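# Close all open drawers without disturbing the cabinets

## Task

Push each drawer that is open fully closed, keep the cabinets roughly in their original spots, knock nothing over, and keep the robot upright and not leaning at the end.

## Robot and tools

ROBOT. A Dexmate Vega on a three-wheel base: two steerable driven front wheels and a passive rear caster. A torso folds in a Z shape through three joints: hip, knee and waist. On top are two 7-joint arms, each with a two-finger gripper and a wrist camera, and a head with pan and two tilts. From above it measures about 0.70 m by 0.63 m, or 0.91 m wide with the arms folded. Its front edge lies 0.35 m ahead of the base origin. Nothing prevents it from tipping, and it cannot recover from a fall.

FRAMES. The base frame sits on the floor at the turning point, 0.185 m behind the front axle, with x forward, y left and z up, in metres. The chest, left_hand and right_hand are reported in this frame. A hand point lies between the fingers, 0.033 m short of the closed tips. The fingers point along the hand's z, close along its y, and the camera is on the back (-x). The odometry frame is the base frame as it was at the start. base_odometry counts wheel turns only, so slipping shows up as travel. turned_by_wheels and turned_by_imu (rad, left positive, since the last result) show rotation. A gap of more than 0.03 rad between them after a straight or sideways drive usually means the base touched something. base_tilt is in degrees, forward and right positive, with about 2 degrees of error.

TOOL move. Each call carries one action, plus an optional cameras list naming head_camera, left_wrist_camera, right_wrist_camera or "all". A call with no action simply reports the state and images.
- base: an object with exactly one key, each a single number giving an offset from the last reported pose. translate_m (-2 to 2 m, forward +). strafe_m (-2 to 2 m, left +; heading may drift about 0.02 rad). rotate_rad (-3.2 to 3.2 rad, counter-clockwise +). The front wheels steer first, which takes up to 1.1 s.
- joints: absolute angle targets in rad, one key per joint name, for any subset of joints. Torso keys: torso_hip_rad 0 to 1.57, torso_knee_rad 0 to 3.141, torso_waist_rad -1.57 to 1.57. Chest forward lean = knee - hip - waist. The torso joints named in one call arrive together. Arm keys: left_/right_ shoulder_pitch, shoulder_yaw, upper_arm_roll, elbow, forearm_roll, wrist_pitch, wrist_yaw, gripper. The right arm's shoulder pitch, shoulder yaw and wrist pitch are mirrored in sign; check each range given. gripper_rad runs 0 (shut) to 0.785. Head: head_pan_rad, head_tilt_rad, head_camera_tilt_rad.
- target: sends one hand to an absolute pose in the base frame. side "left"/"right"; x, y, z in m (-3 to 3). pitch_deg -30 to 95 (90 points the fingers down, 0 is level). heading_deg (0 is forward, counter-clockwise +). Optional roll_deg (default 0). Optional line_only true, which refuses the move unless it can be a straight line. The pose is checked against the robot's own body, not the room. A long move may stop as "short (part of ...)": send it again.
- speeds: per-motion top speed for this call only: translate_m 0.04 to 0.5 m/s (default 0.3), strafe_m 0.04 to 0.3, rotate_rad 0.1 to 0.6 rad/s.
- min_time_s: 0.1 to 8 s, the shortest time any arm or head motion may take.
A "target" may be sent alone or with min_time_s only. An unknown key makes the call invalid. An out-of-range value gets it refused, and then later motion calls in the same reply are skipped.

OTHER TOOLS. wait(seconds 0 to 10, cameras) holds the current commands and reports the state. zoom_image(camera, region [x0,y0,x1,y1] in pixels, at most 504 on a side) enlarges part of the latest image. read_manual gives licence texts only. finished_scene(scene) closes the current scene for good, so call it only once the drawers are shut and stay shut. After the call that ends scene 1, make no further calls in that reply.

RESULTS. The "move" line reads done, or the worst status. Status words: done; off_target (stopped away from the target and may still push); contact_stop (an arm motor strained for about 0.6 s, and its whole group drops its targets); time_out; not_followed (withheld by the self-collision check, with a cause: line); refused (the hand check failed and nothing moved); reached or short for a hand target; limit_stop_at_motor_heat. on_its_own lists motion you did not command. The torque and motor temperature lines give one value per arm joint in joint_positions order.

USEFUL POSTURES (hip, knee, waist): stand 0.469, 1.617, 1.048 (start); stand_high 0.78, 1.57, 0.44; lean_20 0.52, 1.05, 0.18; lean_45 0.52, 1.05, -0.26; low_lean_45 0, 0, -0.79. Folded arm, in key order: left 1, 0.5, -0.6, -2.5, 0, -0.9, 0; right -1, -0.5, 0.6, -2.5, 0, 0.9, 0. Fold the arms before going low, because straight hanging arms can hit the base.

CAUTIONS. The base does not stop at furniture; it stalls or slides on. Push drawers or doors at default speed or slower, and keep speed at default when leaning forward. A count near 0 means the base is blocked or a wheel cannot steer; try backing off or a small turn. Never let the arms press on or strike each other, fingers included. Under "joints", nothing but contact keeps an arm off the torso, head or base. Contact torque at a joint's limit causes a 10 s torque fault. Held stretch or pushing heats the motors: 65 °C brings a warning, 80 °C stops the arm for 30 to 60 s. After any stop, move the arm away first. The head pans freely only with head_tilt_rad at 0 or below and head_camera_tilt_rad between -1.1 and 0.9. The scene keeps running while you think. Slams, hard hits, tipping the cabinets or letting anything fall will hurt or fail the job.

Each tool is called after ">>>" by a JSON object that holds its "fn" and its "kwargs", one argument or row to a line.

## Session

>>> {"fn": "move", "kwargs": {
  "cameras": ["all"]
}}

Scene clock: 0.00 s.
Joint torques (N m): no reading
Motor temperatures (°C): left_arm=[27 30 30 30 34 38 35] | right_arm=[29 28 29 31 34 34 35]
base_odometry: x=+0.000 y=+0.000 heading=+0.000
turned_by_wheels: +0.000
turned_by_imu: +0.000
base_tilt: forward=+0.7 right=-0.1
base_status: not commanded
joint_positions: torso_hip_rad=+0.469 torso_knee_rad=+1.617 torso_waist_rad=+1.048 left_shoulder_pitch_rad=+2.210 left_shoulder_yaw_rad=-0.006 left_upper_arm_roll_rad=+0.013 left_elbow_rad=-1.094 left_forearm_roll_rad=-0.007 left_wrist_pitch_rad=-0.507 left_wrist_yaw_rad=+0.008 left_gripper_rad=+0.005 right_shoulder_pitch_rad=-2.215 right_shoulder_yaw_rad=+0.000 right_upper_arm_roll_rad=+0.002 right_elbow_rad=-1.113 right_forearm_roll_rad=-0.019 right_wrist_pitch_rad=+0.494 right_wrist_yaw_rad=-0.004 right_gripper_rad=+0.005 head_pan_rad=+0.000 head_tilt_rad=+0.000 head_camera_tilt_rad=+0.000
joint_status: not commanded
chest: x=-0.0111 y=+0.0000 z=+1.4155 quat_wxyz=(+0.999, +0.000, +0.050, +0.000) (m; base frame)
left_hand: x=+0.1668 y=+0.2219 z=+0.6241 quat_wxyz=(+0.418, -0.005, +0.908, -0.003) pitch_deg=+40.6 heading_deg=-0.1 roll_deg=-0.8 back=up (m; base frame)
right_hand: x=+0.1687 y=-0.2287 z=+0.6257 quat_wxyz=(+0.418, -0.008, +0.908, -0.002) pitch_deg=+40.6 heading_deg=+0.2 roll_deg=-0.8 back=up (m; base frame)
pictures: head_camera, left_wrist_camera, right_wrist_camera
Images, in order (width x height): head_camera 896x560, left_wrist_camera 672x420, right_wrist_camera 672x420.

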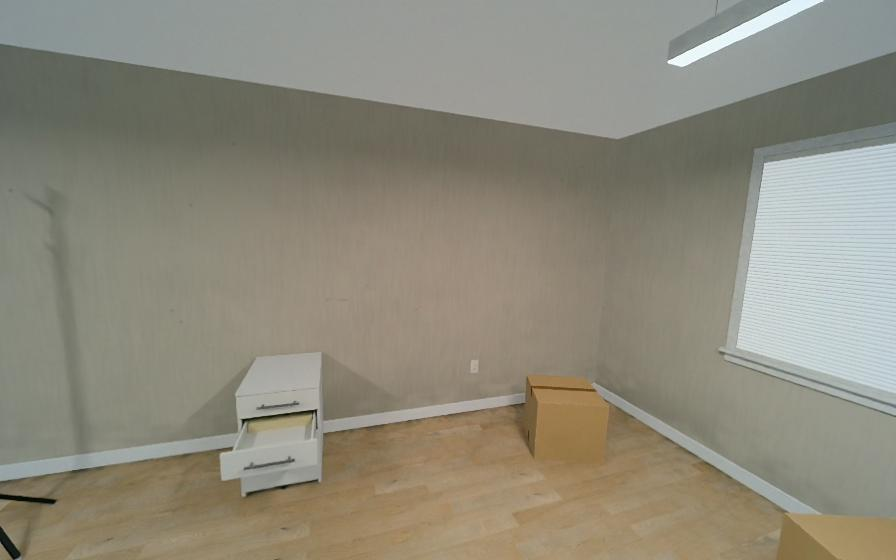

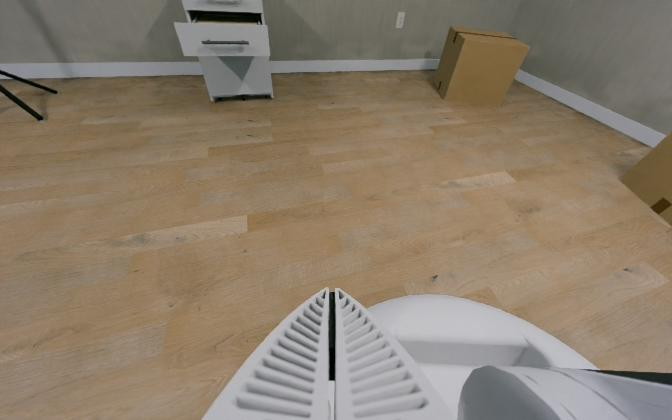

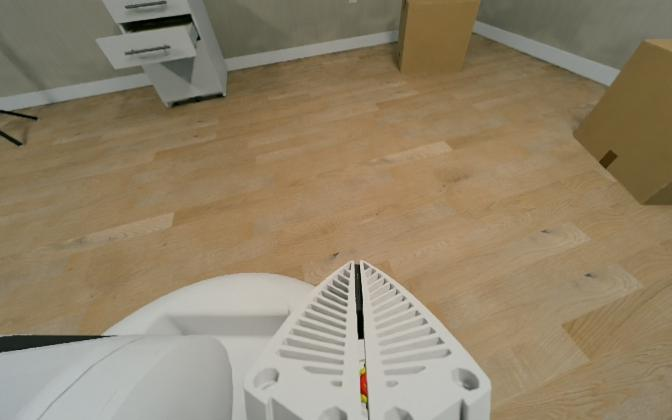

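>>> {"fn": "zoom_image", "kwargs": {
  "camera": "head_camera",
  "region": [180, 320, 380, 520]
}}

>>> {"fn": "move", "kwargs": {
  "joints": {"head_pan_rad": 1.3, "head_camera_tilt_rad": 0.3},
  "cameras": ["head_camera"]
}}

>>> {"fn": "move", "kwargs": {
  "joints": {"head_pan_rad": 2.6, "head_camera_tilt_rad": 0.3},
  "cameras": ["head_camera"]
}}

>>> {"fn": "move", "kwargs": {
  "joints": {"head_pan_rad": -1.3, "head_camera_tilt_rad": 0.3},
  "cameras": ["head_camera"]
}}

>>> {"fn": "move", "kwargs": {
  "joints": {"head_pan_rad": -2.6, "head_camera_tilt_rad": 0.3},
  "cameras": ["head_camera"]
}}

Scaled by 2.520 from the camera's 896x560 image, which has a finer 960x600 frame.

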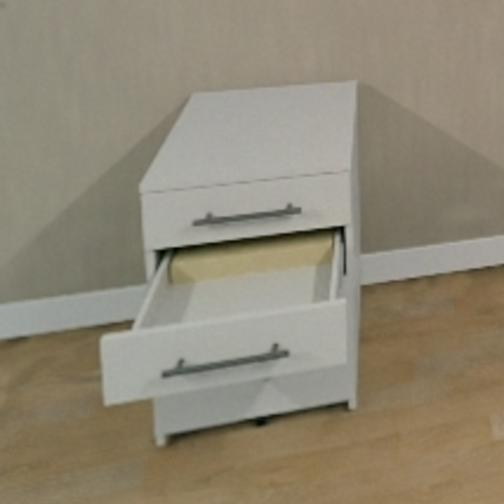

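Scene clock: 8.80 s.
Joint torques (N m): left_arm=[7.7 -1.45 1.58 -5.37 0.27 -1.21 -0.07] | right_arm=[-4.66 0.94 -0.68 -3.87 0 1.8 0.03]
move: done
base_odometry: x=+0.000 y=+0.000 heading=+0.000
turned_by_wheels: +0.000
turned_by_imu: +0.001
base_tilt: forward=+0.6 right=-0.1
base_status: not commanded
joint_positions: torso_hip_rad=+0.469 torso_knee_rad=+1.617 torso_waist_rad=+1.048 left_shoulder_pitch_rad=+2.210 left_shoulder_yaw_rad=-0.006 left_upper_arm_roll_rad=+0.013 left_elbow_rad=-1.094 left_forearm_roll_rad=-0.007 left_wrist_pitch_rad=-0.507 left_wrist_yaw_rad=+0.008 left_gripper_rad=+0.005 right_shoulder_pitch_rad=-2.215 right_shoulder_yaw_rad=+0.000 right_upper_arm_roll_rad=+0.002 right_elbow_rad=-1.113 right_forearm_roll_rad=-0.019 right_wrist_pitch_rad=+0.494 right_wrist_yaw_rad=-0.004 right_gripper_rad=+0.005 head_pan_rad=+1.300 head_tilt_rad=+0.000 head_camera_tilt_rad=+0.300
joint_status: all done
chest: x=-0.0111 y=+0.0000 z=+1.4155 quat_wxyz=(+0.999, +0.000, +0.050, +0.000) (m; base frame)
left_hand: x=+0.1668 y=+0.2219 z=+0.6241 quat_wxyz=(+0.418, -0.005, +0.908, -0.003) pitch_deg=+40.6 heading_deg=-0.1 roll_deg=-0.8 back=up (m; base frame)
right_hand: x=+0.1687 y=-0.2287 z=+0.6257 quat_wxyz=(+0.418, -0.008, +0.908, -0.002) pitch_deg=+40.6 heading_deg=+0.2 roll_deg=-0.8 back=up (m; base frame)
pictures: head_camera
Images, in order (width x height): head_camera 896x560.

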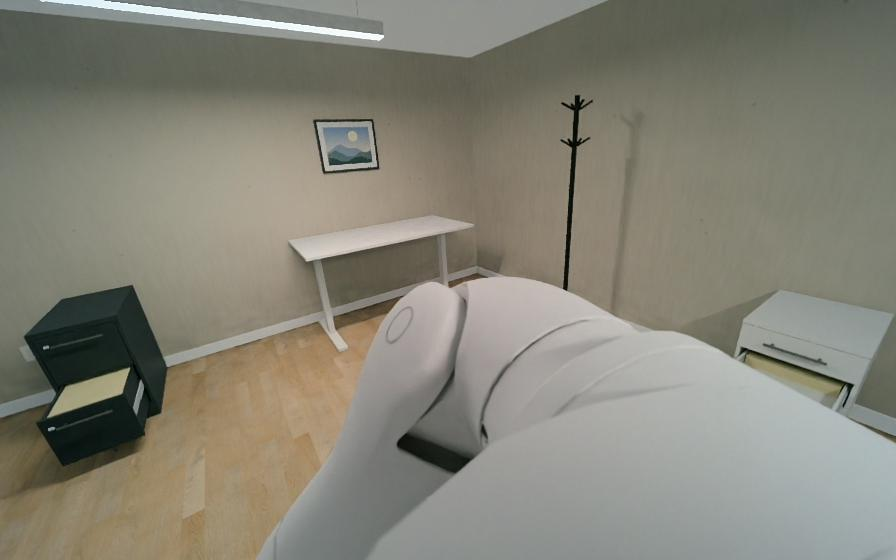

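Scene clock: 10.33 s.
Joint torques (N m): left_arm=[7.11 -2.29 -0.92 -5.38 -0.15 -1.77 -0.29] | right_arm=[-2.47 0.38 -0.41 -4.28 -0.03 1.7 0.06]
move: done
base_odometry: x=+0.000 y=+0.000 heading=+0.000
turned_by_wheels: +0.000
turned_by_imu: +0.000
base_tilt: forward=+0.7 right=-0.1
base_status: not commanded
joint_positions: torso_hip_rad=+0.469 torso_knee_rad=+1.617 torso_waist_rad=+1.048 left_shoulder_pitch_rad=+2.210 left_shoulder_yaw_rad=-0.006 left_upper_arm_roll_rad=+0.013 left_elbow_rad=-1.094 left_forearm_roll_rad=-0.007 left_wrist_pitch_rad=-0.507 left_wrist_yaw_rad=+0.008 left_gripper_rad=+0.005 right_shoulder_pitch_rad=-2.215 right_shoulder_yaw_rad=+0.000 right_upper_arm_roll_rad=+0.002 right_elbow_rad=-1.113 right_forearm_roll_rad=-0.019 right_wrist_pitch_rad=+0.494 right_wrist_yaw_rad=-0.004 right_gripper_rad=+0.005 head_pan_rad=+2.600 head_tilt_rad=+0.000 head_camera_tilt_rad=+0.300
joint_status: all done
chest: x=-0.0111 y=+0.0000 z=+1.4155 quat_wxyz=(+0.999, +0.000, +0.050, +0.000) (m; base frame)
left_hand: x=+0.1668 y=+0.2219 z=+0.6241 quat_wxyz=(+0.418, -0.005, +0.908, -0.003) pitch_deg=+40.6 heading_deg=-0.1 roll_deg=-0.8 back=up (m; base frame)
right_hand: x=+0.1687 y=-0.2287 z=+0.6257 quat_wxyz=(+0.418, -0.008, +0.908, -0.002) pitch_deg=+40.6 heading_deg=+0.2 roll_deg=-0.8 back=up (m; base frame)
pictures: head_camera
Images, in order (width x height): head_camera 896x560.

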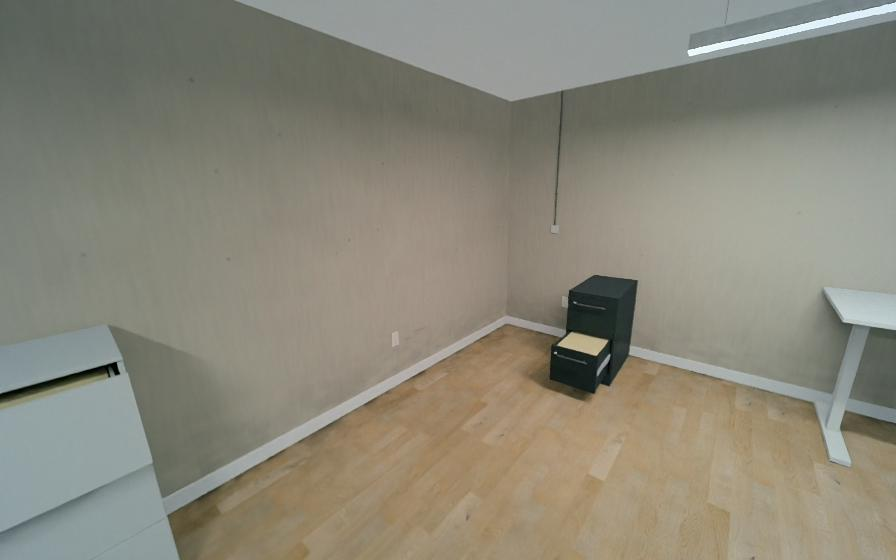

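Scene clock: 13.60 s.
Joint torques (N m): left_arm=[7.21 0.44 0.64 -3.26 -0.47 -1.55 -0.31] | right_arm=[-3.13 -0.18 -0.7 -3.7 -0.06 2.07 0.16]
move: done
base_odometry: x=+0.000 y=+0.000 heading=+0.000
turned_by_wheels: +0.000
turned_by_imu: +0.001
base_tilt: forward=+0.7 right=-0.1
base_status: not commanded
joint_positions: torso_hip_rad=+0.469 torso_knee_rad=+1.617 torso_waist_rad=+1.048 left_shoulder_pitch_rad=+2.210 left_shoulder_yaw_rad=-0.006 left_upper_arm_roll_rad=+0.013 left_elbow_rad=-1.094 left_forearm_roll_rad=-0.007 left_wrist_pitch_rad=-0.507 left_wrist_yaw_rad=+0.008 left_gripper_rad=+0.005 right_shoulder_pitch_rad=-2.215 right_shoulder_yaw_rad=+0.000 right_upper_arm_roll_rad=+0.002 right_elbow_rad=-1.113 right_forearm_roll_rad=-0.019 right_wrist_pitch_rad=+0.494 right_wrist_yaw_rad=-0.004 right_gripper_rad=+0.005 head_pan_rad=-1.300 head_tilt_rad=+0.000 head_camera_tilt_rad=+0.300
joint_status: all done
chest: x=-0.0111 y=+0.0000 z=+1.4155 quat_wxyz=(+0.999, +0.000, +0.050, +0.000) (m; base frame)
left_hand: x=+0.1668 y=+0.2219 z=+0.6241 quat_wxyz=(+0.418, -0.005, +0.908, -0.003) pitch_deg=+40.6 heading_deg=-0.1 roll_deg=-0.8 back=up (m; base frame)
right_hand: x=+0.1687 y=-0.2287 z=+0.6257 quat_wxyz=(+0.418, -0.008, +0.908, -0.002) pitch_deg=+40.6 heading_deg=+0.2 roll_deg=-0.8 back=up (m; base frame)
pictures: head_camera
Images, in order (width x height): head_camera 896x560.

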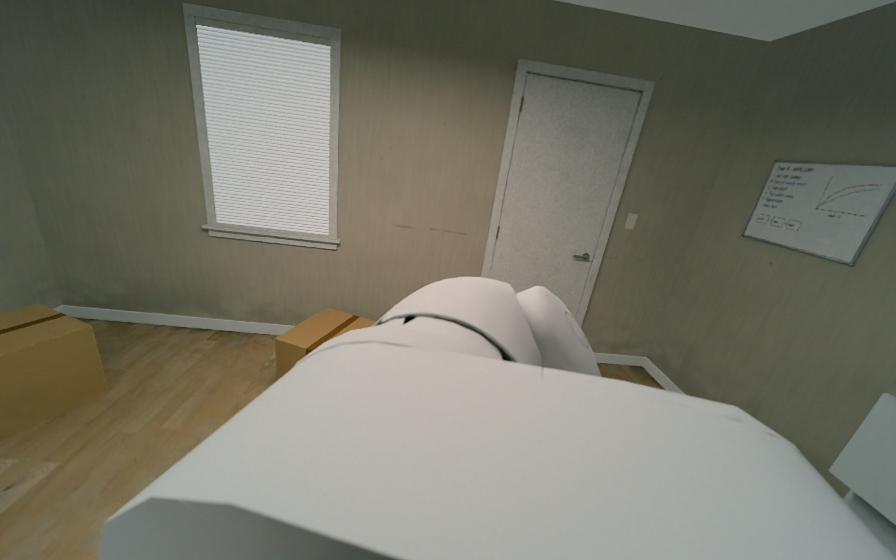

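Scene clock: 15.13 s.
Joint torques (N m): left_arm=[6.05 -1.13 2.38 -4.92 0.01 -0.89 -0.24] | right_arm=[-3.86 1.09 -0.93 -4.3 -0.07 1.86 -0.02]
move: done
base_odometry: x=+0.000 y=+0.000 heading=+0.000
turned_by_wheels: +0.000
turned_by_imu: +0.000
base_tilt: forward=+0.6 right=-0.1
base_status: not commanded
joint_positions: torso_hip_rad=+0.469 torso_knee_rad=+1.617 torso_waist_rad=+1.048 left_shoulder_pitch_rad=+2.210 left_shoulder_yaw_rad=-0.006 left_upper_arm_roll_rad=+0.013 left_elbow_rad=-1.094 left_forearm_roll_rad=-0.007 left_wrist_pitch_rad=-0.507 left_wrist_yaw_rad=+0.008 left_gripper_rad=+0.005 right_shoulder_pitch_rad=-2.215 right_shoulder_yaw_rad=+0.000 right_upper_arm_roll_rad=+0.002 right_elbow_rad=-1.113 right_forearm_roll_rad=-0.019 right_wrist_pitch_rad=+0.494 right_wrist_yaw_rad=-0.004 right_gripper_rad=+0.005 head_pan_rad=-2.600 head_tilt_rad=+0.000 head_camera_tilt_rad=+0.300
joint_status: all done
chest: x=-0.0111 y=+0.0000 z=+1.4155 quat_wxyz=(+0.999, +0.000, +0.050, +0.000) (m; base frame)
left_hand: x=+0.1668 y=+0.2219 z=+0.6241 quat_wxyz=(+0.418, -0.005, +0.908, -0.003) pitch_deg=+40.6 heading_deg=-0.1 roll_deg=-0.8 back=up (m; base frame)
right_hand: x=+0.1687 y=-0.2287 z=+0.6257 quat_wxyz=(+0.418, -0.008, +0.908, -0.002) pitch_deg=+40.6 heading_deg=+0.2 roll_deg=-0.8 back=up (m; base frame)
pictures: head_camera
Images, in order (width x height): head_camera 896x560.

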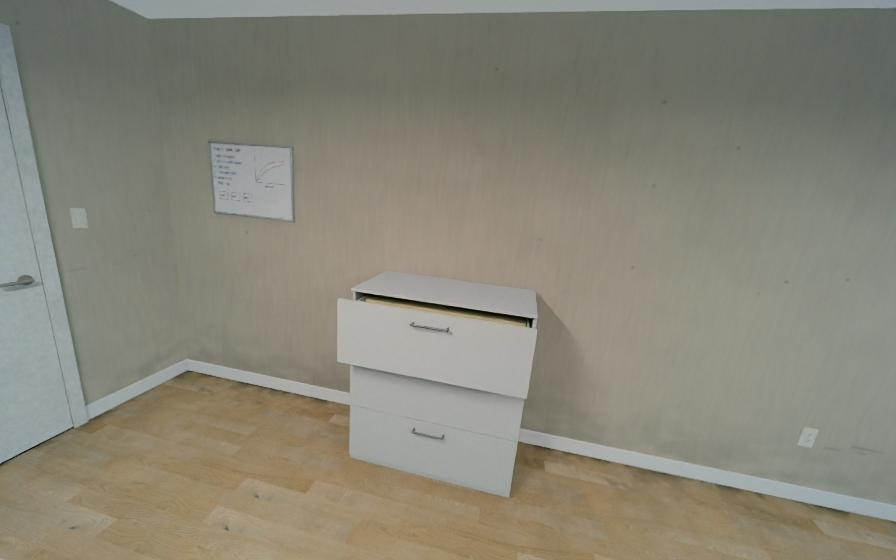

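>>> {"fn": "move", "kwargs": {
  "joints": {"head_pan_rad": 0.8, "head_camera_tilt_rad": 0.0},
  "cameras": ["head_camera"]
}}

>>> {"fn": "move", "kwargs": {
  "joints": {"head_pan_rad": 0.0, "head_camera_tilt_rad": 0.5},
  "cameras": ["head_camera"]
}}

>>> {"fn": "move", "kwargs": {
  "joints": {"head_pan_rad": -0.6, "head_camera_tilt_rad": 0.0},
  "cameras": ["head_camera"]
}}

Scene clock: 105.40 s.
Joint torques (N m): left_arm=[7.66 0.68 3.23 -5.88 -0.03 -2.11 0.09] | right_arm=[-3.65 0.87 -0.71 -3.4 -0.02 1.88 0.05]
move: done
base_odometry: x=+0.000 y=+0.000 heading=+0.000
turned_by_wheels: +0.000
turned_by_imu: +0.001
base_tilt: forward=+0.7 right=+0.0
base_status: not commanded
joint_positions: torso_hip_rad=+0.469 torso_knee_rad=+1.617 torso_waist_rad=+1.048 left_shoulder_pitch_rad=+2.210 left_shoulder_yaw_rad=-0.006 left_upper_arm_roll_rad=+0.013 left_elbow_rad=-1.094 left_forearm_roll_rad=-0.007 left_wrist_pitch_rad=-0.507 left_wrist_yaw_rad=+0.008 left_gripper_rad=+0.005 right_shoulder_pitch_rad=-2.215 right_shoulder_yaw_rad=+0.000 right_upper_arm_roll_rad=+0.002 right_elbow_rad=-1.113 right_forearm_roll_rad=-0.019 right_wrist_pitch_rad=+0.494 right_wrist_yaw_rad=-0.004 right_gripper_rad=+0.005 head_pan_rad=+0.800 head_tilt_rad=+0.000 head_camera_tilt_rad=+0.000
joint_status: all done
chest: x=-0.0111 y=+0.0000 z=+1.4155 quat_wxyz=(+0.999, +0.000, +0.050, +0.000) (m; base frame)
left_hand: x=+0.1668 y=+0.2219 z=+0.6241 quat_wxyz=(+0.418, -0.005, +0.908, -0.003) pitch_deg=+40.6 heading_deg=-0.1 roll_deg=-0.8 back=up (m; base frame)
right_hand: x=+0.1687 y=-0.2287 z=+0.6257 quat_wxyz=(+0.418, -0.008, +0.908, -0.002) pitch_deg=+40.6 heading_deg=+0.2 roll_deg=-0.8 back=up (m; base frame)
pictures: head_camera
Images, in order (width x height): head_camera 896x560.

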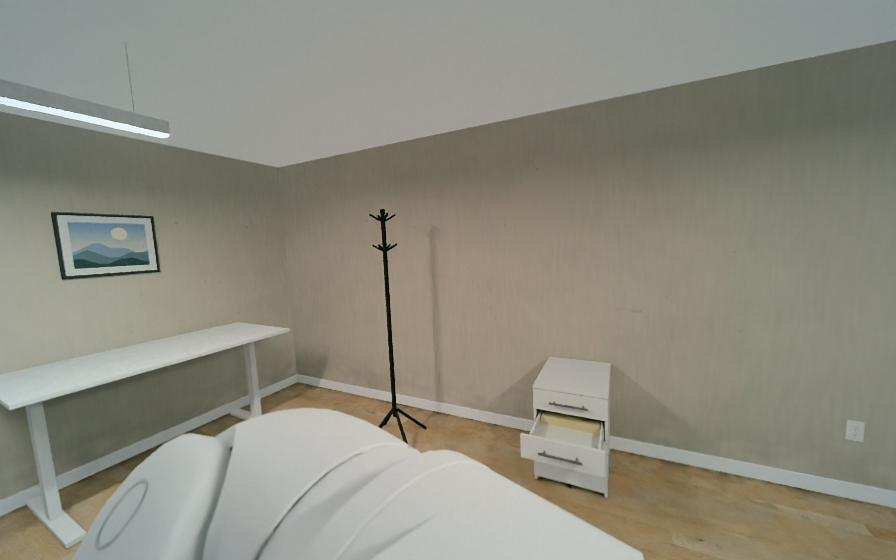

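Scene clock: 106.60 s.
Joint torques (N m): left_arm=[7.57 -0.25 0.4 -4.64 0.2 -1.8 0.35] | right_arm=[-3.72 0.17 -0.57 -3.65 0.02 1.64 0]
move: done
base_odometry: x=+0.000 y=+0.000 heading=+0.000
turned_by_wheels: +0.000
turned_by_imu: +0.000
base_tilt: forward=+0.6 right=+0.0
base_status: not commanded
joint_positions: torso_hip_rad=+0.469 torso_knee_rad=+1.617 torso_waist_rad=+1.048 left_shoulder_pitch_rad=+2.210 left_shoulder_yaw_rad=-0.006 left_upper_arm_roll_rad=+0.013 left_elbow_rad=-1.094 left_forearm_roll_rad=-0.007 left_wrist_pitch_rad=-0.507 left_wrist_yaw_rad=+0.008 left_gripper_rad=+0.005 right_shoulder_pitch_rad=-2.215 right_shoulder_yaw_rad=+0.000 right_upper_arm_roll_rad=+0.002 right_elbow_rad=-1.113 right_forearm_roll_rad=-0.019 right_wrist_pitch_rad=+0.494 right_wrist_yaw_rad=-0.004 right_gripper_rad=+0.005 head_pan_rad=+0.000 head_tilt_rad=+0.000 head_camera_tilt_rad=+0.500
joint_status: all done
chest: x=-0.0111 y=+0.0000 z=+1.4155 quat_wxyz=(+0.999, +0.000, +0.050, +0.000) (m; base frame)
left_hand: x=+0.1668 y=+0.2219 z=+0.6241 quat_wxyz=(+0.418, -0.005, +0.908, -0.003) pitch_deg=+40.6 heading_deg=-0.1 roll_deg=-0.8 back=up (m; base frame)
right_hand: x=+0.1687 y=-0.2287 z=+0.6257 quat_wxyz=(+0.418, -0.008, +0.908, -0.002) pitch_deg=+40.6 heading_deg=+0.2 roll_deg=-0.8 back=up (m; base frame)
pictures: head_camera
Images, in order (width x height): head_camera 896x560.

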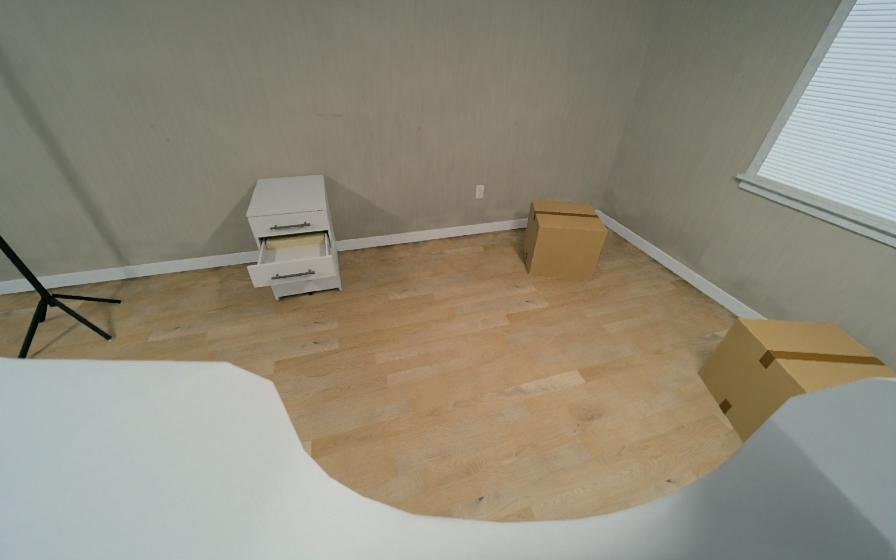

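Scene clock: 107.67 s.
Joint torques (N m): left_arm=[6.39 1.59 1.18 -4.66 0.02 -2.62 0.19] | right_arm=[-4.46 0.86 -0.83 -4.73 -0.01 1.63 -0.04]
move: done
base_odometry: x=+0.000 y=+0.000 heading=+0.000
turned_by_wheels: +0.000
turned_by_imu: +0.000
base_tilt: forward=+0.6 right=-0.1
base_status: not commanded
joint_positions: torso_hip_rad=+0.469 torso_knee_rad=+1.617 torso_waist_rad=+1.048 left_shoulder_pitch_rad=+2.210 left_shoulder_yaw_rad=-0.006 left_upper_arm_roll_rad=+0.013 left_elbow_rad=-1.094 left_forearm_roll_rad=-0.007 left_wrist_pitch_rad=-0.507 left_wrist_yaw_rad=+0.008 left_gripper_rad=+0.005 right_shoulder_pitch_rad=-2.215 right_shoulder_yaw_rad=+0.000 right_upper_arm_roll_rad=+0.002 right_elbow_rad=-1.113 right_forearm_roll_rad=-0.019 right_wrist_pitch_rad=+0.494 right_wrist_yaw_rad=-0.004 right_gripper_rad=+0.005 head_pan_rad=-0.600 head_tilt_rad=+0.000 head_camera_tilt_rad=+0.000
joint_status: all done
chest: x=-0.0111 y=+0.0000 z=+1.4155 quat_wxyz=(+0.999, +0.000, +0.050, +0.000) (m; base frame)
left_hand: x=+0.1668 y=+0.2219 z=+0.6241 quat_wxyz=(+0.418, -0.005, +0.908, -0.003) pitch_deg=+40.6 heading_deg=-0.1 roll_deg=-0.8 back=up (m; base frame)
right_hand: x=+0.1687 y=-0.2287 z=+0.6257 quat_wxyz=(+0.418, -0.008, +0.908, -0.002) pitch_deg=+40.6 heading_deg=+0.2 roll_deg=-0.8 back=up (m; base frame)
pictures: head_camera
Images, in order (width x height): head_camera 896x560.

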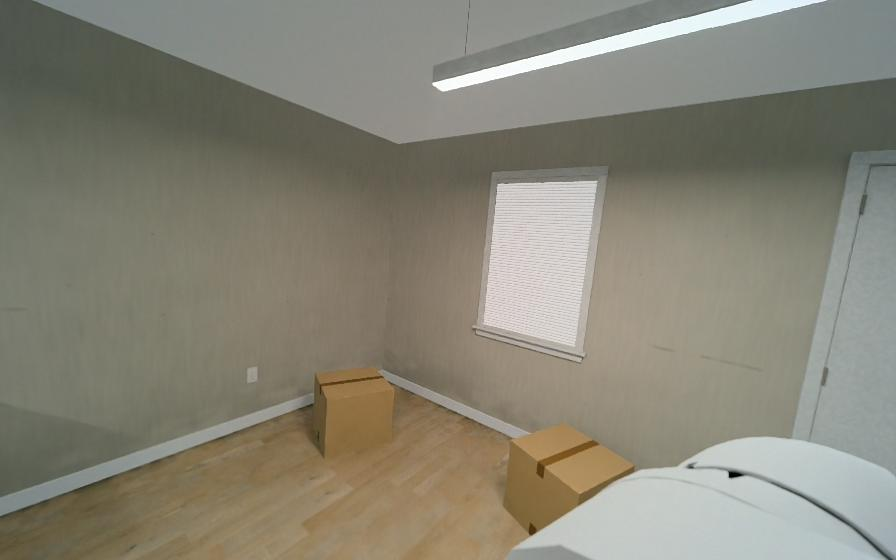

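>>> {"fn": "move", "kwargs": {
  "base": {"rotate_rad": 0.27},
  "joints": {"torso_hip_rad": 0.0, "torso_knee_rad": 0.1, "torso_waist_rad": -0.69, "left_shoulder_pitch_rad": 0.82, "left_elbow_rad": -1.65, "left_wrist_pitch_rad": 0.39, "right_shoulder_pitch_rad": -0.82, "right_elbow_rad": -1.65, "right_wrist_pitch_rad": -0.39, "head_pan_rad": 0.0, "head_camera_tilt_rad": -0.4},
  "cameras": ["all"]
}}

Scene clock: 242.60 s.
Joint torques (N m): left_arm=[-13.59 -3.46 1.24 -14.7 -0.29 -2.07 -0.04] | right_arm=[17.21 0.51 -0.63 -12.99 0.05 1.58 -0.06]
move: done
base_odometry: x=+0.000 y=+0.000 heading=+0.270
turned_by_wheels: +0.270
turned_by_imu: +0.266
base_tilt: forward=+0.7 right=+0.0
base_status: done
joint_positions: torso_hip_rad=+0.000 torso_knee_rad=+0.100 torso_waist_rad=-0.690 left_shoulder_pitch_rad=+0.821 left_shoulder_yaw_rad=-0.006 left_upper_arm_roll_rad=+0.013 left_elbow_rad=-1.650 left_forearm_roll_rad=-0.007 left_wrist_pitch_rad=+0.390 left_wrist_yaw_rad=+0.008 left_gripper_rad=+0.005 right_shoulder_pitch_rad=-0.821 right_shoulder_yaw_rad=+0.000 right_upper_arm_roll_rad=+0.002 right_elbow_rad=-1.649 right_forearm_roll_rad=-0.019 right_wrist_pitch_rad=-0.390 right_wrist_yaw_rad=-0.004 right_gripper_rad=+0.005 head_pan_rad=+0.000 head_tilt_rad=+0.000 head_camera_tilt_rad=-0.400
joint_status: all done
chest: x=+0.0404 y=+0.0000 z=+0.8782 quat_wxyz=(+0.923, +0.000, +0.385, +0.000) (m; base frame)
left_hand: x=+0.7189 y=+0.2192 z=+0.3981 quat_wxyz=(+0.573, -0.001, +0.820, -0.006) pitch_deg=+20.1 heading_deg=-0.5 roll_deg=-0.7 back=up (m; base frame)
right_hand: x=+0.7188 y=-0.2348 z=+0.3978 quat_wxyz=(+0.573, -0.003, +0.820, -0.010) pitch_deg=+20.1 heading_deg=-0.8 roll_deg=-1.2 back=up (m; base frame)
pictures: head_camera, left_wrist_camera, right_wrist_camera
Images, in order (width x height): head_camera 896x560, left_wrist_camera 672x420, right_wrist_camera 672x420.

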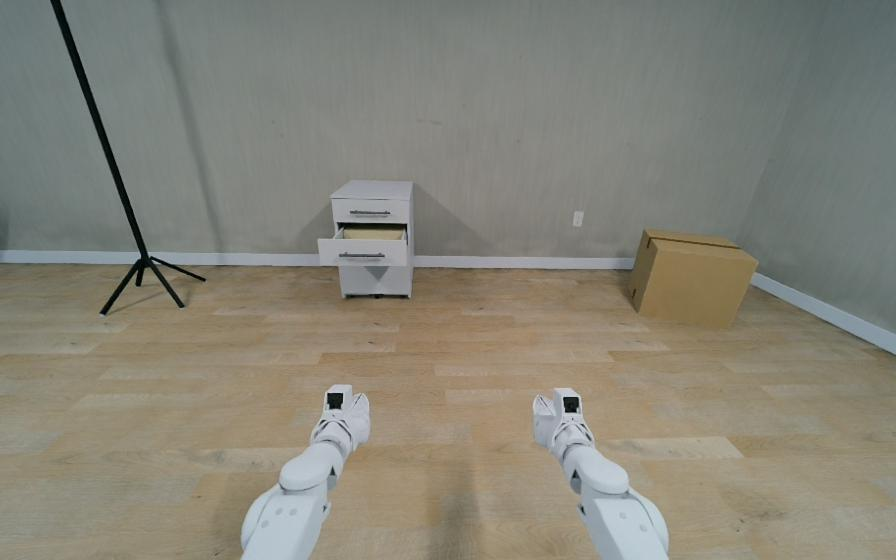

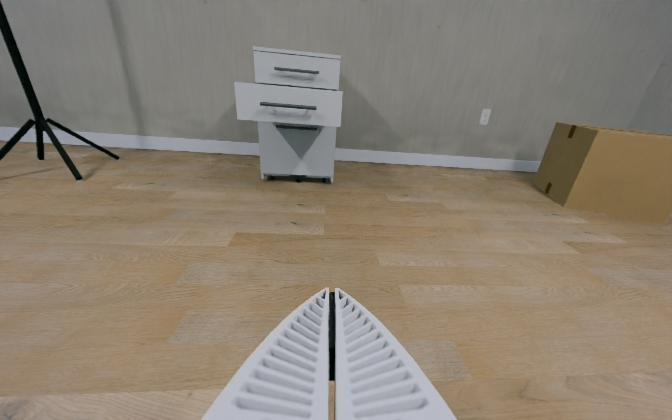

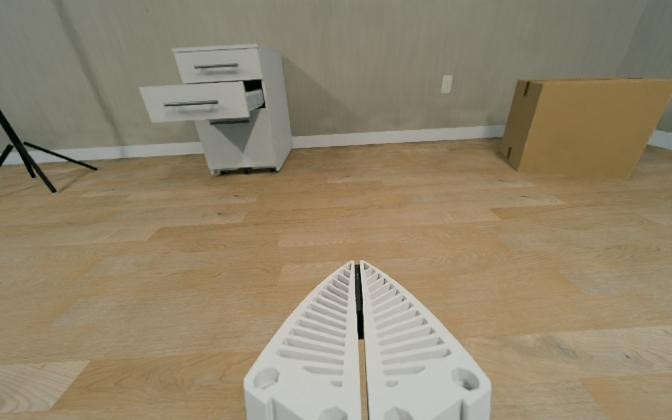

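>>> {"fn": "move", "kwargs": {
  "base": {"strafe_m": 0.605},
  "joints": {"left_shoulder_pitch_rad": 1.6, "left_elbow_rad": -2.4, "left_wrist_pitch_rad": 0.0, "right_shoulder_pitch_rad": -0.848, "right_elbow_rad": -1.9, "right_wrist_pitch_rad": -0.523},
  "cameras": ["all"]
}}

Scene clock: 274.23 s.
Joint torques (N m): left_arm=[2.96 -1.36 0.67 -15.07 -0.16 -3.19 -0.03] | right_arm=[4.83 0.41 -0.38 -13.8 -0.08 1.92 0.08]
move: done
base_odometry: x=-0.165 y=+0.580 heading=+0.279
turned_by_wheels: +0.009
turned_by_imu: +0.005
base_tilt: forward=+0.6 right=-0.1
base_status: done
joint_positions: torso_hip_rad=+0.000 torso_knee_rad=+0.100 torso_waist_rad=-0.690 left_shoulder_pitch_rad=+1.594 left_shoulder_yaw_rad=-0.006 left_upper_arm_roll_rad=+0.013 left_elbow_rad=-2.394 left_forearm_roll_rad=-0.007 left_wrist_pitch_rad=+0.004 left_wrist_yaw_rad=+0.008 left_gripper_rad=+0.005 right_shoulder_pitch_rad=-0.848 right_shoulder_yaw_rad=+0.000 right_upper_arm_roll_rad=+0.002 right_elbow_rad=-1.899 right_forearm_roll_rad=-0.019 right_wrist_pitch_rad=-0.523 right_wrist_yaw_rad=-0.004 right_gripper_rad=+0.005 head_pan_rad=+0.000 head_tilt_rad=+0.000 head_camera_tilt_rad=-0.400
joint_status: all done
chest: x=+0.0404 y=+0.0000 z=+0.8782 quat_wxyz=(+0.923, +0.000, +0.385, +0.000) (m; base frame)
left_hand: x=+0.5037 y=+0.2258 z=+0.5798 quat_wxyz=(+0.709, -0.009, +0.705, -0.006) pitch_deg=-0.4 heading_deg=+0.2 roll_deg=-1.2 back=up (m; base frame)
right_hand: x=+0.7203 y=-0.2356 z=+0.4899 quat_wxyz=(+0.609, -0.002, +0.793, -0.011) pitch_deg=+15.0 heading_deg=-0.9 roll_deg=-1.1 back=up (m; base frame)
pictures: head_camera, left_wrist_camera, right_wrist_camera
Images, in order (width x height): head_camera 896x560, left_wrist_camera 672x420, right_wrist_camera 672x420.

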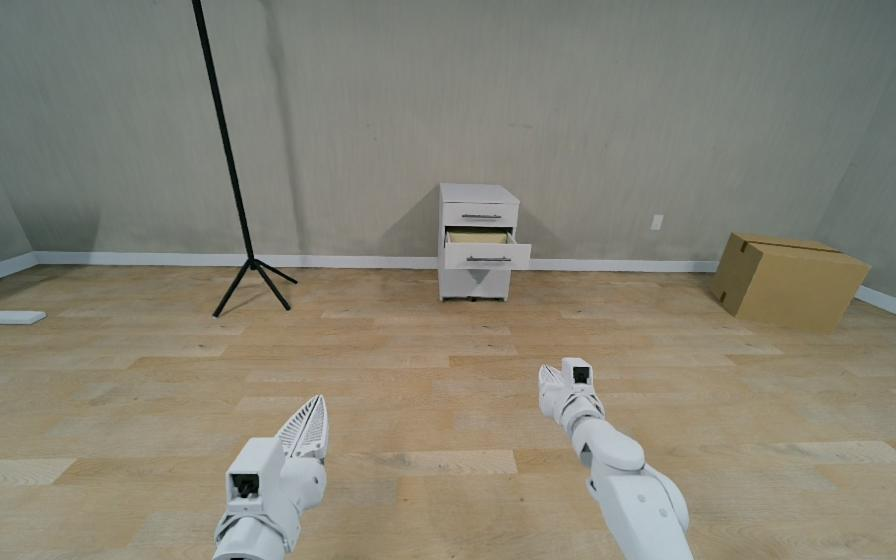

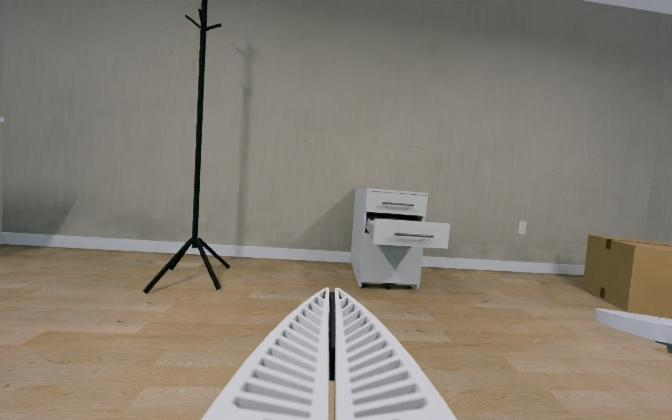

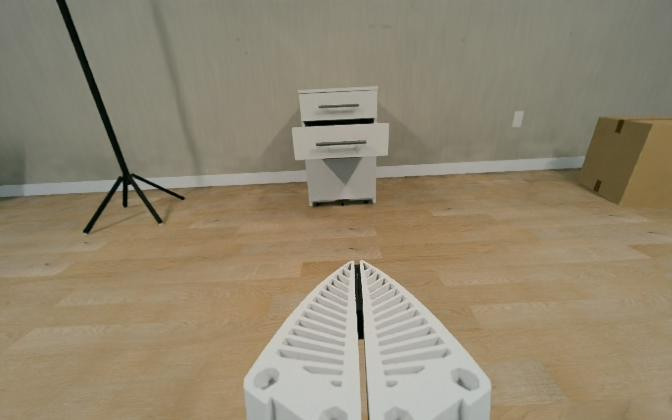

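>>> {"fn": "zoom_image", "kwargs": {
  "camera": "head_camera",
  "region": [500, 330, 640, 430]
}}

>>> {"fn": "zoom_image", "kwargs": {
  "camera": "head_camera",
  "region": [410, 160, 560, 320]
}}

>>> {"fn": "zoom_image", "kwargs": {
  "camera": "right_wrist_camera",
  "region": [260, 60, 420, 280]
}}

Scaled by 3.600 from the camera's 896x560 image, which has a finer 960x600 frame.

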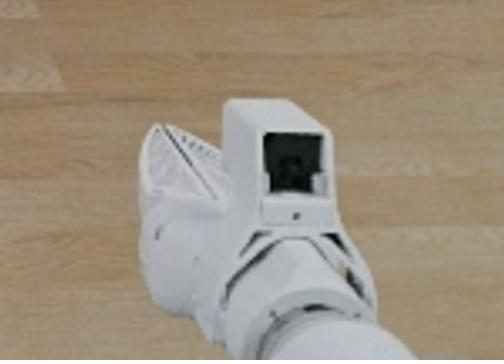

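Scaled by 3.150 from the camera's 896x560 image, which has a finer 960x600 frame.

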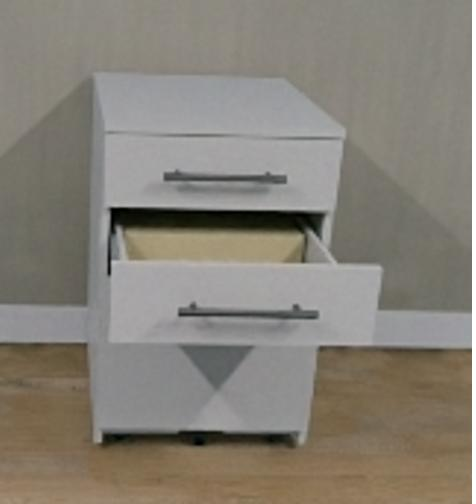

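Scaled by 2.291 from the camera's 672x420 image, which has a finer 960x600 frame.

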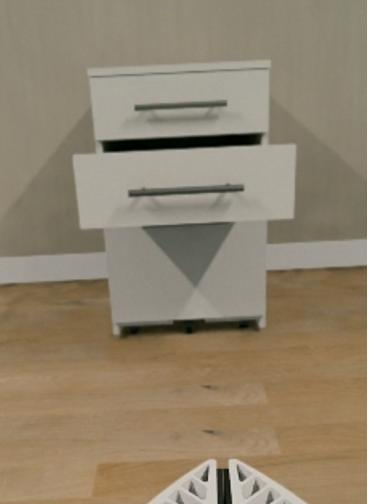

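>>> {"fn": "move", "kwargs": {
  "base": {"rotate_rad": 0.05},
  "joints": {"right_shoulder_pitch_rad": -0.806, "right_elbow_rad": -1.405, "right_wrist_pitch_rad": -0.071},
  "cameras": ["all"]
}}

Scene clock: 376.80 s.
Joint torques (N m): left_arm=[3.61 -2.42 -1.92 -13.56 -0.5 -3.46 -0.31] | right_arm=[17.22 0.19 -0.37 -8.66 -0.02 2.84 -0.03]
move: done
base_odometry: x=-0.165 y=+0.580 heading=+0.329
turned_by_wheels: +0.050
turned_by_imu: +0.050
base_tilt: forward=+0.6 right=-0.1
base_status: done
joint_positions: torso_hip_rad=+0.000 torso_knee_rad=+0.100 torso_waist_rad=-0.690 left_shoulder_pitch_rad=+1.600 left_shoulder_yaw_rad=-0.006 left_upper_arm_roll_rad=+0.013 left_elbow_rad=-2.400 left_forearm_roll_rad=-0.007 left_wrist_pitch_rad=+0.000 left_wrist_yaw_rad=+0.008 left_gripper_rad=+0.005 right_shoulder_pitch_rad=-0.807 right_shoulder_yaw_rad=+0.000 right_upper_arm_roll_rad=+0.002 right_elbow_rad=-1.411 right_forearm_roll_rad=-0.019 right_wrist_pitch_rad=-0.077 right_wrist_yaw_rad=-0.004 right_gripper_rad=+0.005 head_pan_rad=+0.000 head_tilt_rad=+0.000 head_camera_tilt_rad=-0.400
joint_status: all done
chest: x=+0.0404 y=+0.0000 z=+0.8782 quat_wxyz=(+0.923, +0.000, +0.385, +0.000) (m; base frame)
left_hand: x=+0.5022 y=+0.2259 z=+0.5820 quat_wxyz=(+0.710, -0.009, +0.704, -0.006) pitch_deg=-0.5 heading_deg=+0.2 roll_deg=-1.2 back=up (m; base frame)
right_hand: x=+0.7200 y=-0.2327 z=+0.3709 quat_wxyz=(+0.608, -0.005, +0.794, -0.008) pitch_deg=+15.1 heading_deg=-0.4 roll_deg=-1.2 back=up (m; base frame)
pictures: head_camera, left_wrist_camera, right_wrist_camera
Images, in order (width x height): head_camera 896x560, left_wrist_camera 672x420, right_wrist_camera 672x420.

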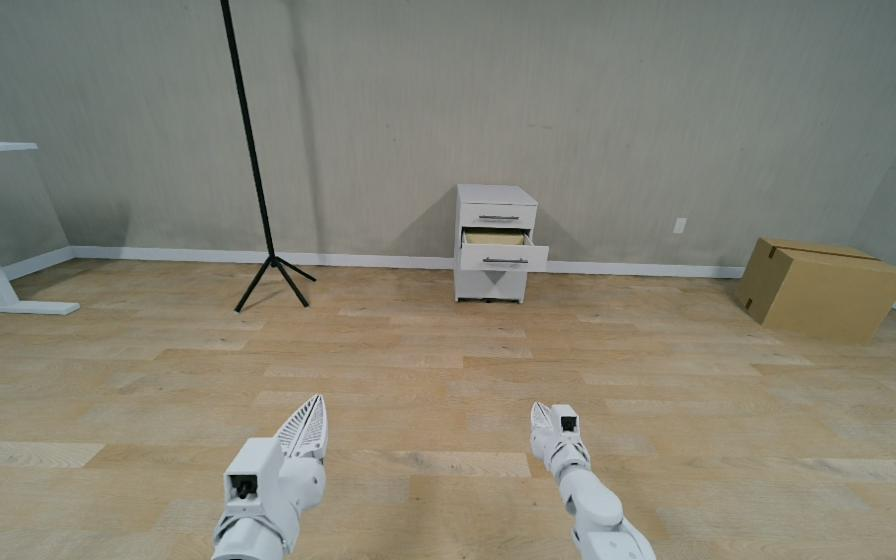

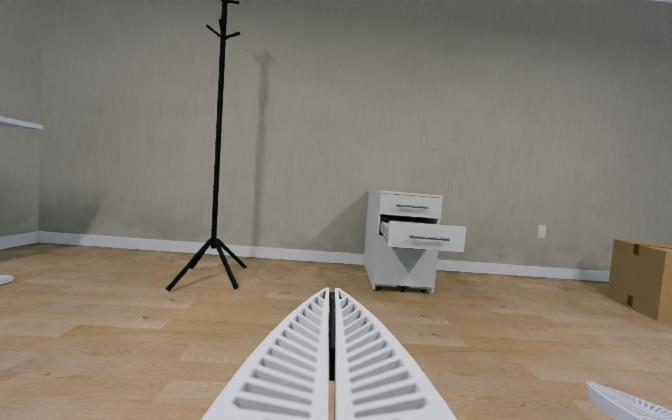

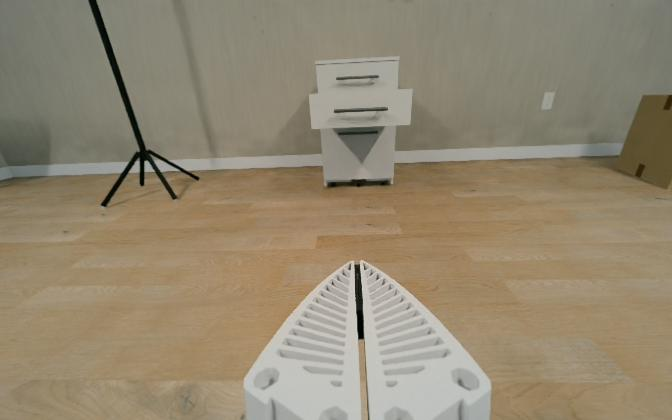

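>>> {"fn": "move", "kwargs": {
  "base": {"translate_m": 0.75},
  "cameras": ["all"]
}}

Scene clock: 384.83 s.
Joint torques (N m): left_arm=[1.65 0.8 0.19 -14.54 0.33 -3.12 0.22] | right_arm=[15.32 0.4 -0.7 -7.3 0.01 2.45 0.13]
move: done
base_odometry: x=+0.544 y=+0.824 heading=+0.328
turned_by_wheels: +0.000
turned_by_imu: +0.001
base_tilt: forward=+0.7 right=-0.1
base_status: done
joint_positions: torso_hip_rad=+0.000 torso_knee_rad=+0.100 torso_waist_rad=-0.690 left_shoulder_pitch_rad=+1.600 left_shoulder_yaw_rad=-0.006 left_upper_arm_roll_rad=+0.013 left_elbow_rad=-2.400 left_forearm_roll_rad=-0.007 left_wrist_pitch_rad=+0.000 left_wrist_yaw_rad=+0.008 left_gripper_rad=+0.005 right_shoulder_pitch_rad=-0.806 right_shoulder_yaw_rad=+0.000 right_upper_arm_roll_rad=+0.002 right_elbow_rad=-1.405 right_forearm_roll_rad=-0.019 right_wrist_pitch_rad=-0.071 right_wrist_yaw_rad=-0.004 right_gripper_rad=+0.005 head_pan_rad=+0.000 head_tilt_rad=+0.000 head_camera_tilt_rad=-0.400
joint_status: not commanded
chest: x=+0.0404 y=+0.0000 z=+0.8782 quat_wxyz=(+0.923, +0.000, +0.385, +0.000) (m; base frame)
left_hand: x=+0.5022 y=+0.2259 z=+0.5820 quat_wxyz=(+0.710, -0.009, +0.704, -0.006) pitch_deg=-0.5 heading_deg=+0.2 roll_deg=-1.2 back=up (m; base frame)
right_hand: x=+0.7197 y=-0.2326 z=+0.3696 quat_wxyz=(+0.608, -0.005, +0.794, -0.008) pitch_deg=+15.1 heading_deg=-0.4 roll_deg=-1.2 back=up (m; base frame)
pictures: head_camera, left_wrist_camera, right_wrist_camera
Images, in order (width x height): head_camera 896x560, left_wrist_camera 672x420, right_wrist_camera 672x420.

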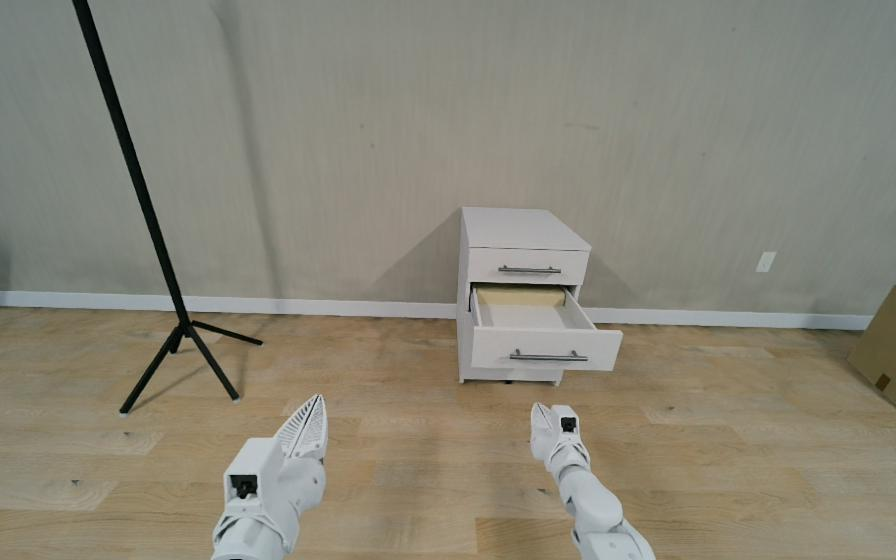

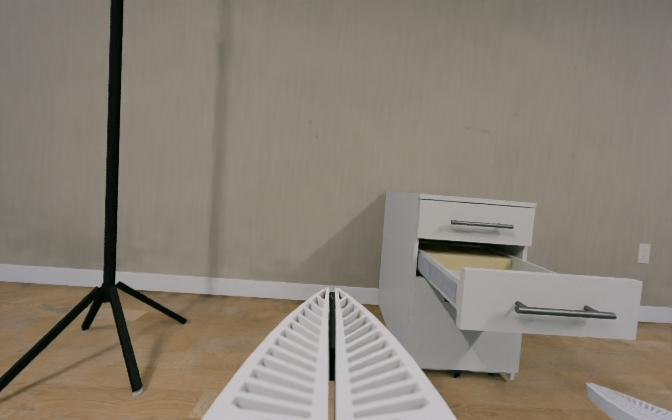

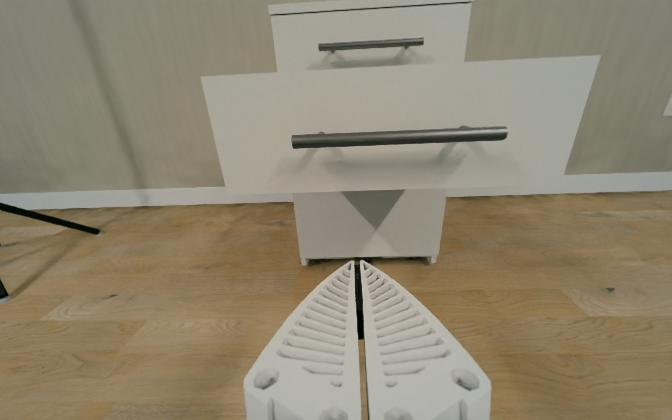

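>>> {"fn": "move", "kwargs": {
  "target": {"side": "right", "x": 0.72, "y": -0.2326, "z": 0.384, "pitch_deg": 15, "heading_deg": 0},
  "cameras": ["right_wrist_camera"]
}}

>>> {"fn": "move", "kwargs": {
  "base": {"translate_m": 0.2},
  "speeds": {"translate_m": 0.1},
  "cameras": ["right_wrist_camera"]
}}

Scene clock: 406.97 s.
Joint torques (N m): left_arm=[2.1 -0.36 1.36 -15.38 0.31 -2.93 0.31] | right_arm=[4.01 2.69 3.73 -12.63 0.4 1.75 0.17]
move: done
base_odometry: x=+0.544 y=+0.824 heading=+0.328
turned_by_wheels: +0.000
turned_by_imu: +0.001
base_tilt: forward=+0.6 right=-0.1
base_status: not commanded
joint_positions: torso_hip_rad=+0.000 torso_knee_rad=+0.100 torso_waist_rad=-0.690 left_shoulder_pitch_rad=+1.600 left_shoulder_yaw_rad=-0.006 left_upper_arm_roll_rad=+0.013 left_elbow_rad=-2.400 left_forearm_roll_rad=-0.007 left_wrist_pitch_rad=+0.000 left_wrist_yaw_rad=+0.008 left_gripper_rad=+0.005 right_shoulder_pitch_rad=-0.819 right_shoulder_yaw_rad=+0.001 right_upper_arm_roll_rad=+0.009 right_elbow_rad=-1.470 right_forearm_roll_rad=-0.005 right_wrist_pitch_rad=-0.123 right_wrist_yaw_rad=+0.008 right_gripper_rad=+0.005 head_pan_rad=+0.000 head_tilt_rad=+0.000 head_camera_tilt_rad=-0.400
joint_status: not commanded
chest: x=+0.0404 y=+0.0000 z=+0.8782 quat_wxyz=(+0.923, +0.000, +0.385, +0.000) (m; base frame)
left_hand: x=+0.5022 y=+0.2259 z=+0.5820 quat_wxyz=(+0.710, -0.009, +0.704, -0.006) pitch_deg=-0.5 heading_deg=+0.2 roll_deg=-1.2 back=up (m; base frame)
right_hand: x=+0.7200 y=-0.2324 z=+0.3827 quat_wxyz=(+0.609, -0.001, +0.793, -0.001) pitch_deg=+15.0 heading_deg=+0.0 roll_deg=-0.1 back=up (m; base frame)
right_hand_status: reached (straight line, planned for 0.6 s): 1 mm and 0.1 deg off.
pictures: right_wrist_camera
Images, in order (width x height): right_wrist_camera 672x420.

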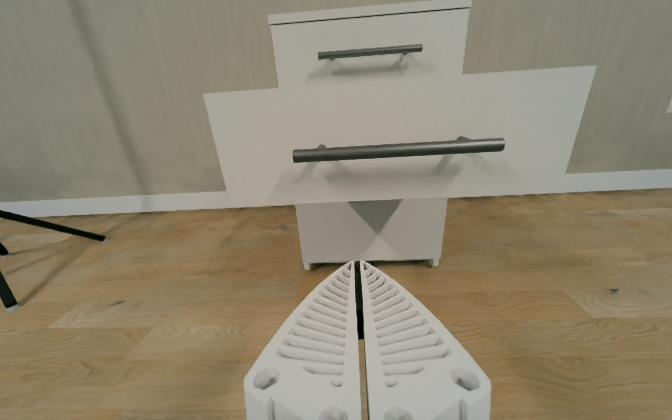

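Scene clock: 409.80 s.
Joint torques (N m): left_arm=[2.99 -0.26 -0.09 -13.25 0.13 -2.55 -0.19] | right_arm=[7.87 1.5 3.1 -13.04 0.4 1.76 0.37]
move: done
base_odometry: x=+0.733 y=+0.889 heading=+0.328
turned_by_wheels: -0.001
turned_by_imu: +0.000
base_tilt: forward=+0.7 right=-0.1
base_status: done
joint_positions: torso_hip_rad=+0.000 torso_knee_rad=+0.100 torso_waist_rad=-0.690 left_shoulder_pitch_rad=+1.600 left_shoulder_yaw_rad=-0.006 left_upper_arm_roll_rad=+0.013 left_elbow_rad=-2.400 left_forearm_roll_rad=-0.007 left_wrist_pitch_rad=+0.000 left_wrist_yaw_rad=+0.008 left_gripper_rad=+0.005 right_shoulder_pitch_rad=-0.821 right_shoulder_yaw_rad=+0.002 right_upper_arm_roll_rad=+0.009 right_elbow_rad=-1.476 right_forearm_roll_rad=-0.004 right_wrist_pitch_rad=-0.127 right_wrist_yaw_rad=+0.009 right_gripper_rad=+0.005 head_pan_rad=+0.000 head_tilt_rad=+0.000 head_camera_tilt_rad=-0.400
joint_status: not commanded
chest: x=+0.0404 y=+0.0000 z=+0.8782 quat_wxyz=(+0.923, +0.000, +0.385, +0.000) (m; base frame)
left_hand: x=+0.5022 y=+0.2259 z=+0.5820 quat_wxyz=(+0.710, -0.009, +0.704, -0.006) pitch_deg=-0.5 heading_deg=+0.2 roll_deg=-1.2 back=up (m; base frame)
right_hand: x=+0.7199 y=-0.2324 z=+0.3837 quat_wxyz=(+0.609, +0.000, +0.794, +0.000) pitch_deg=+15.0 heading_deg=+0.0 roll_deg=+0.0 back=up (m; base frame)
pictures: right_wrist_camera
Images, in order (width x height): right_wrist_camera 672x420.

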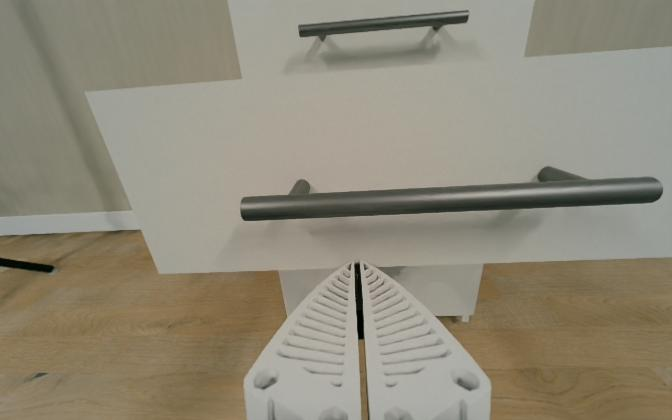

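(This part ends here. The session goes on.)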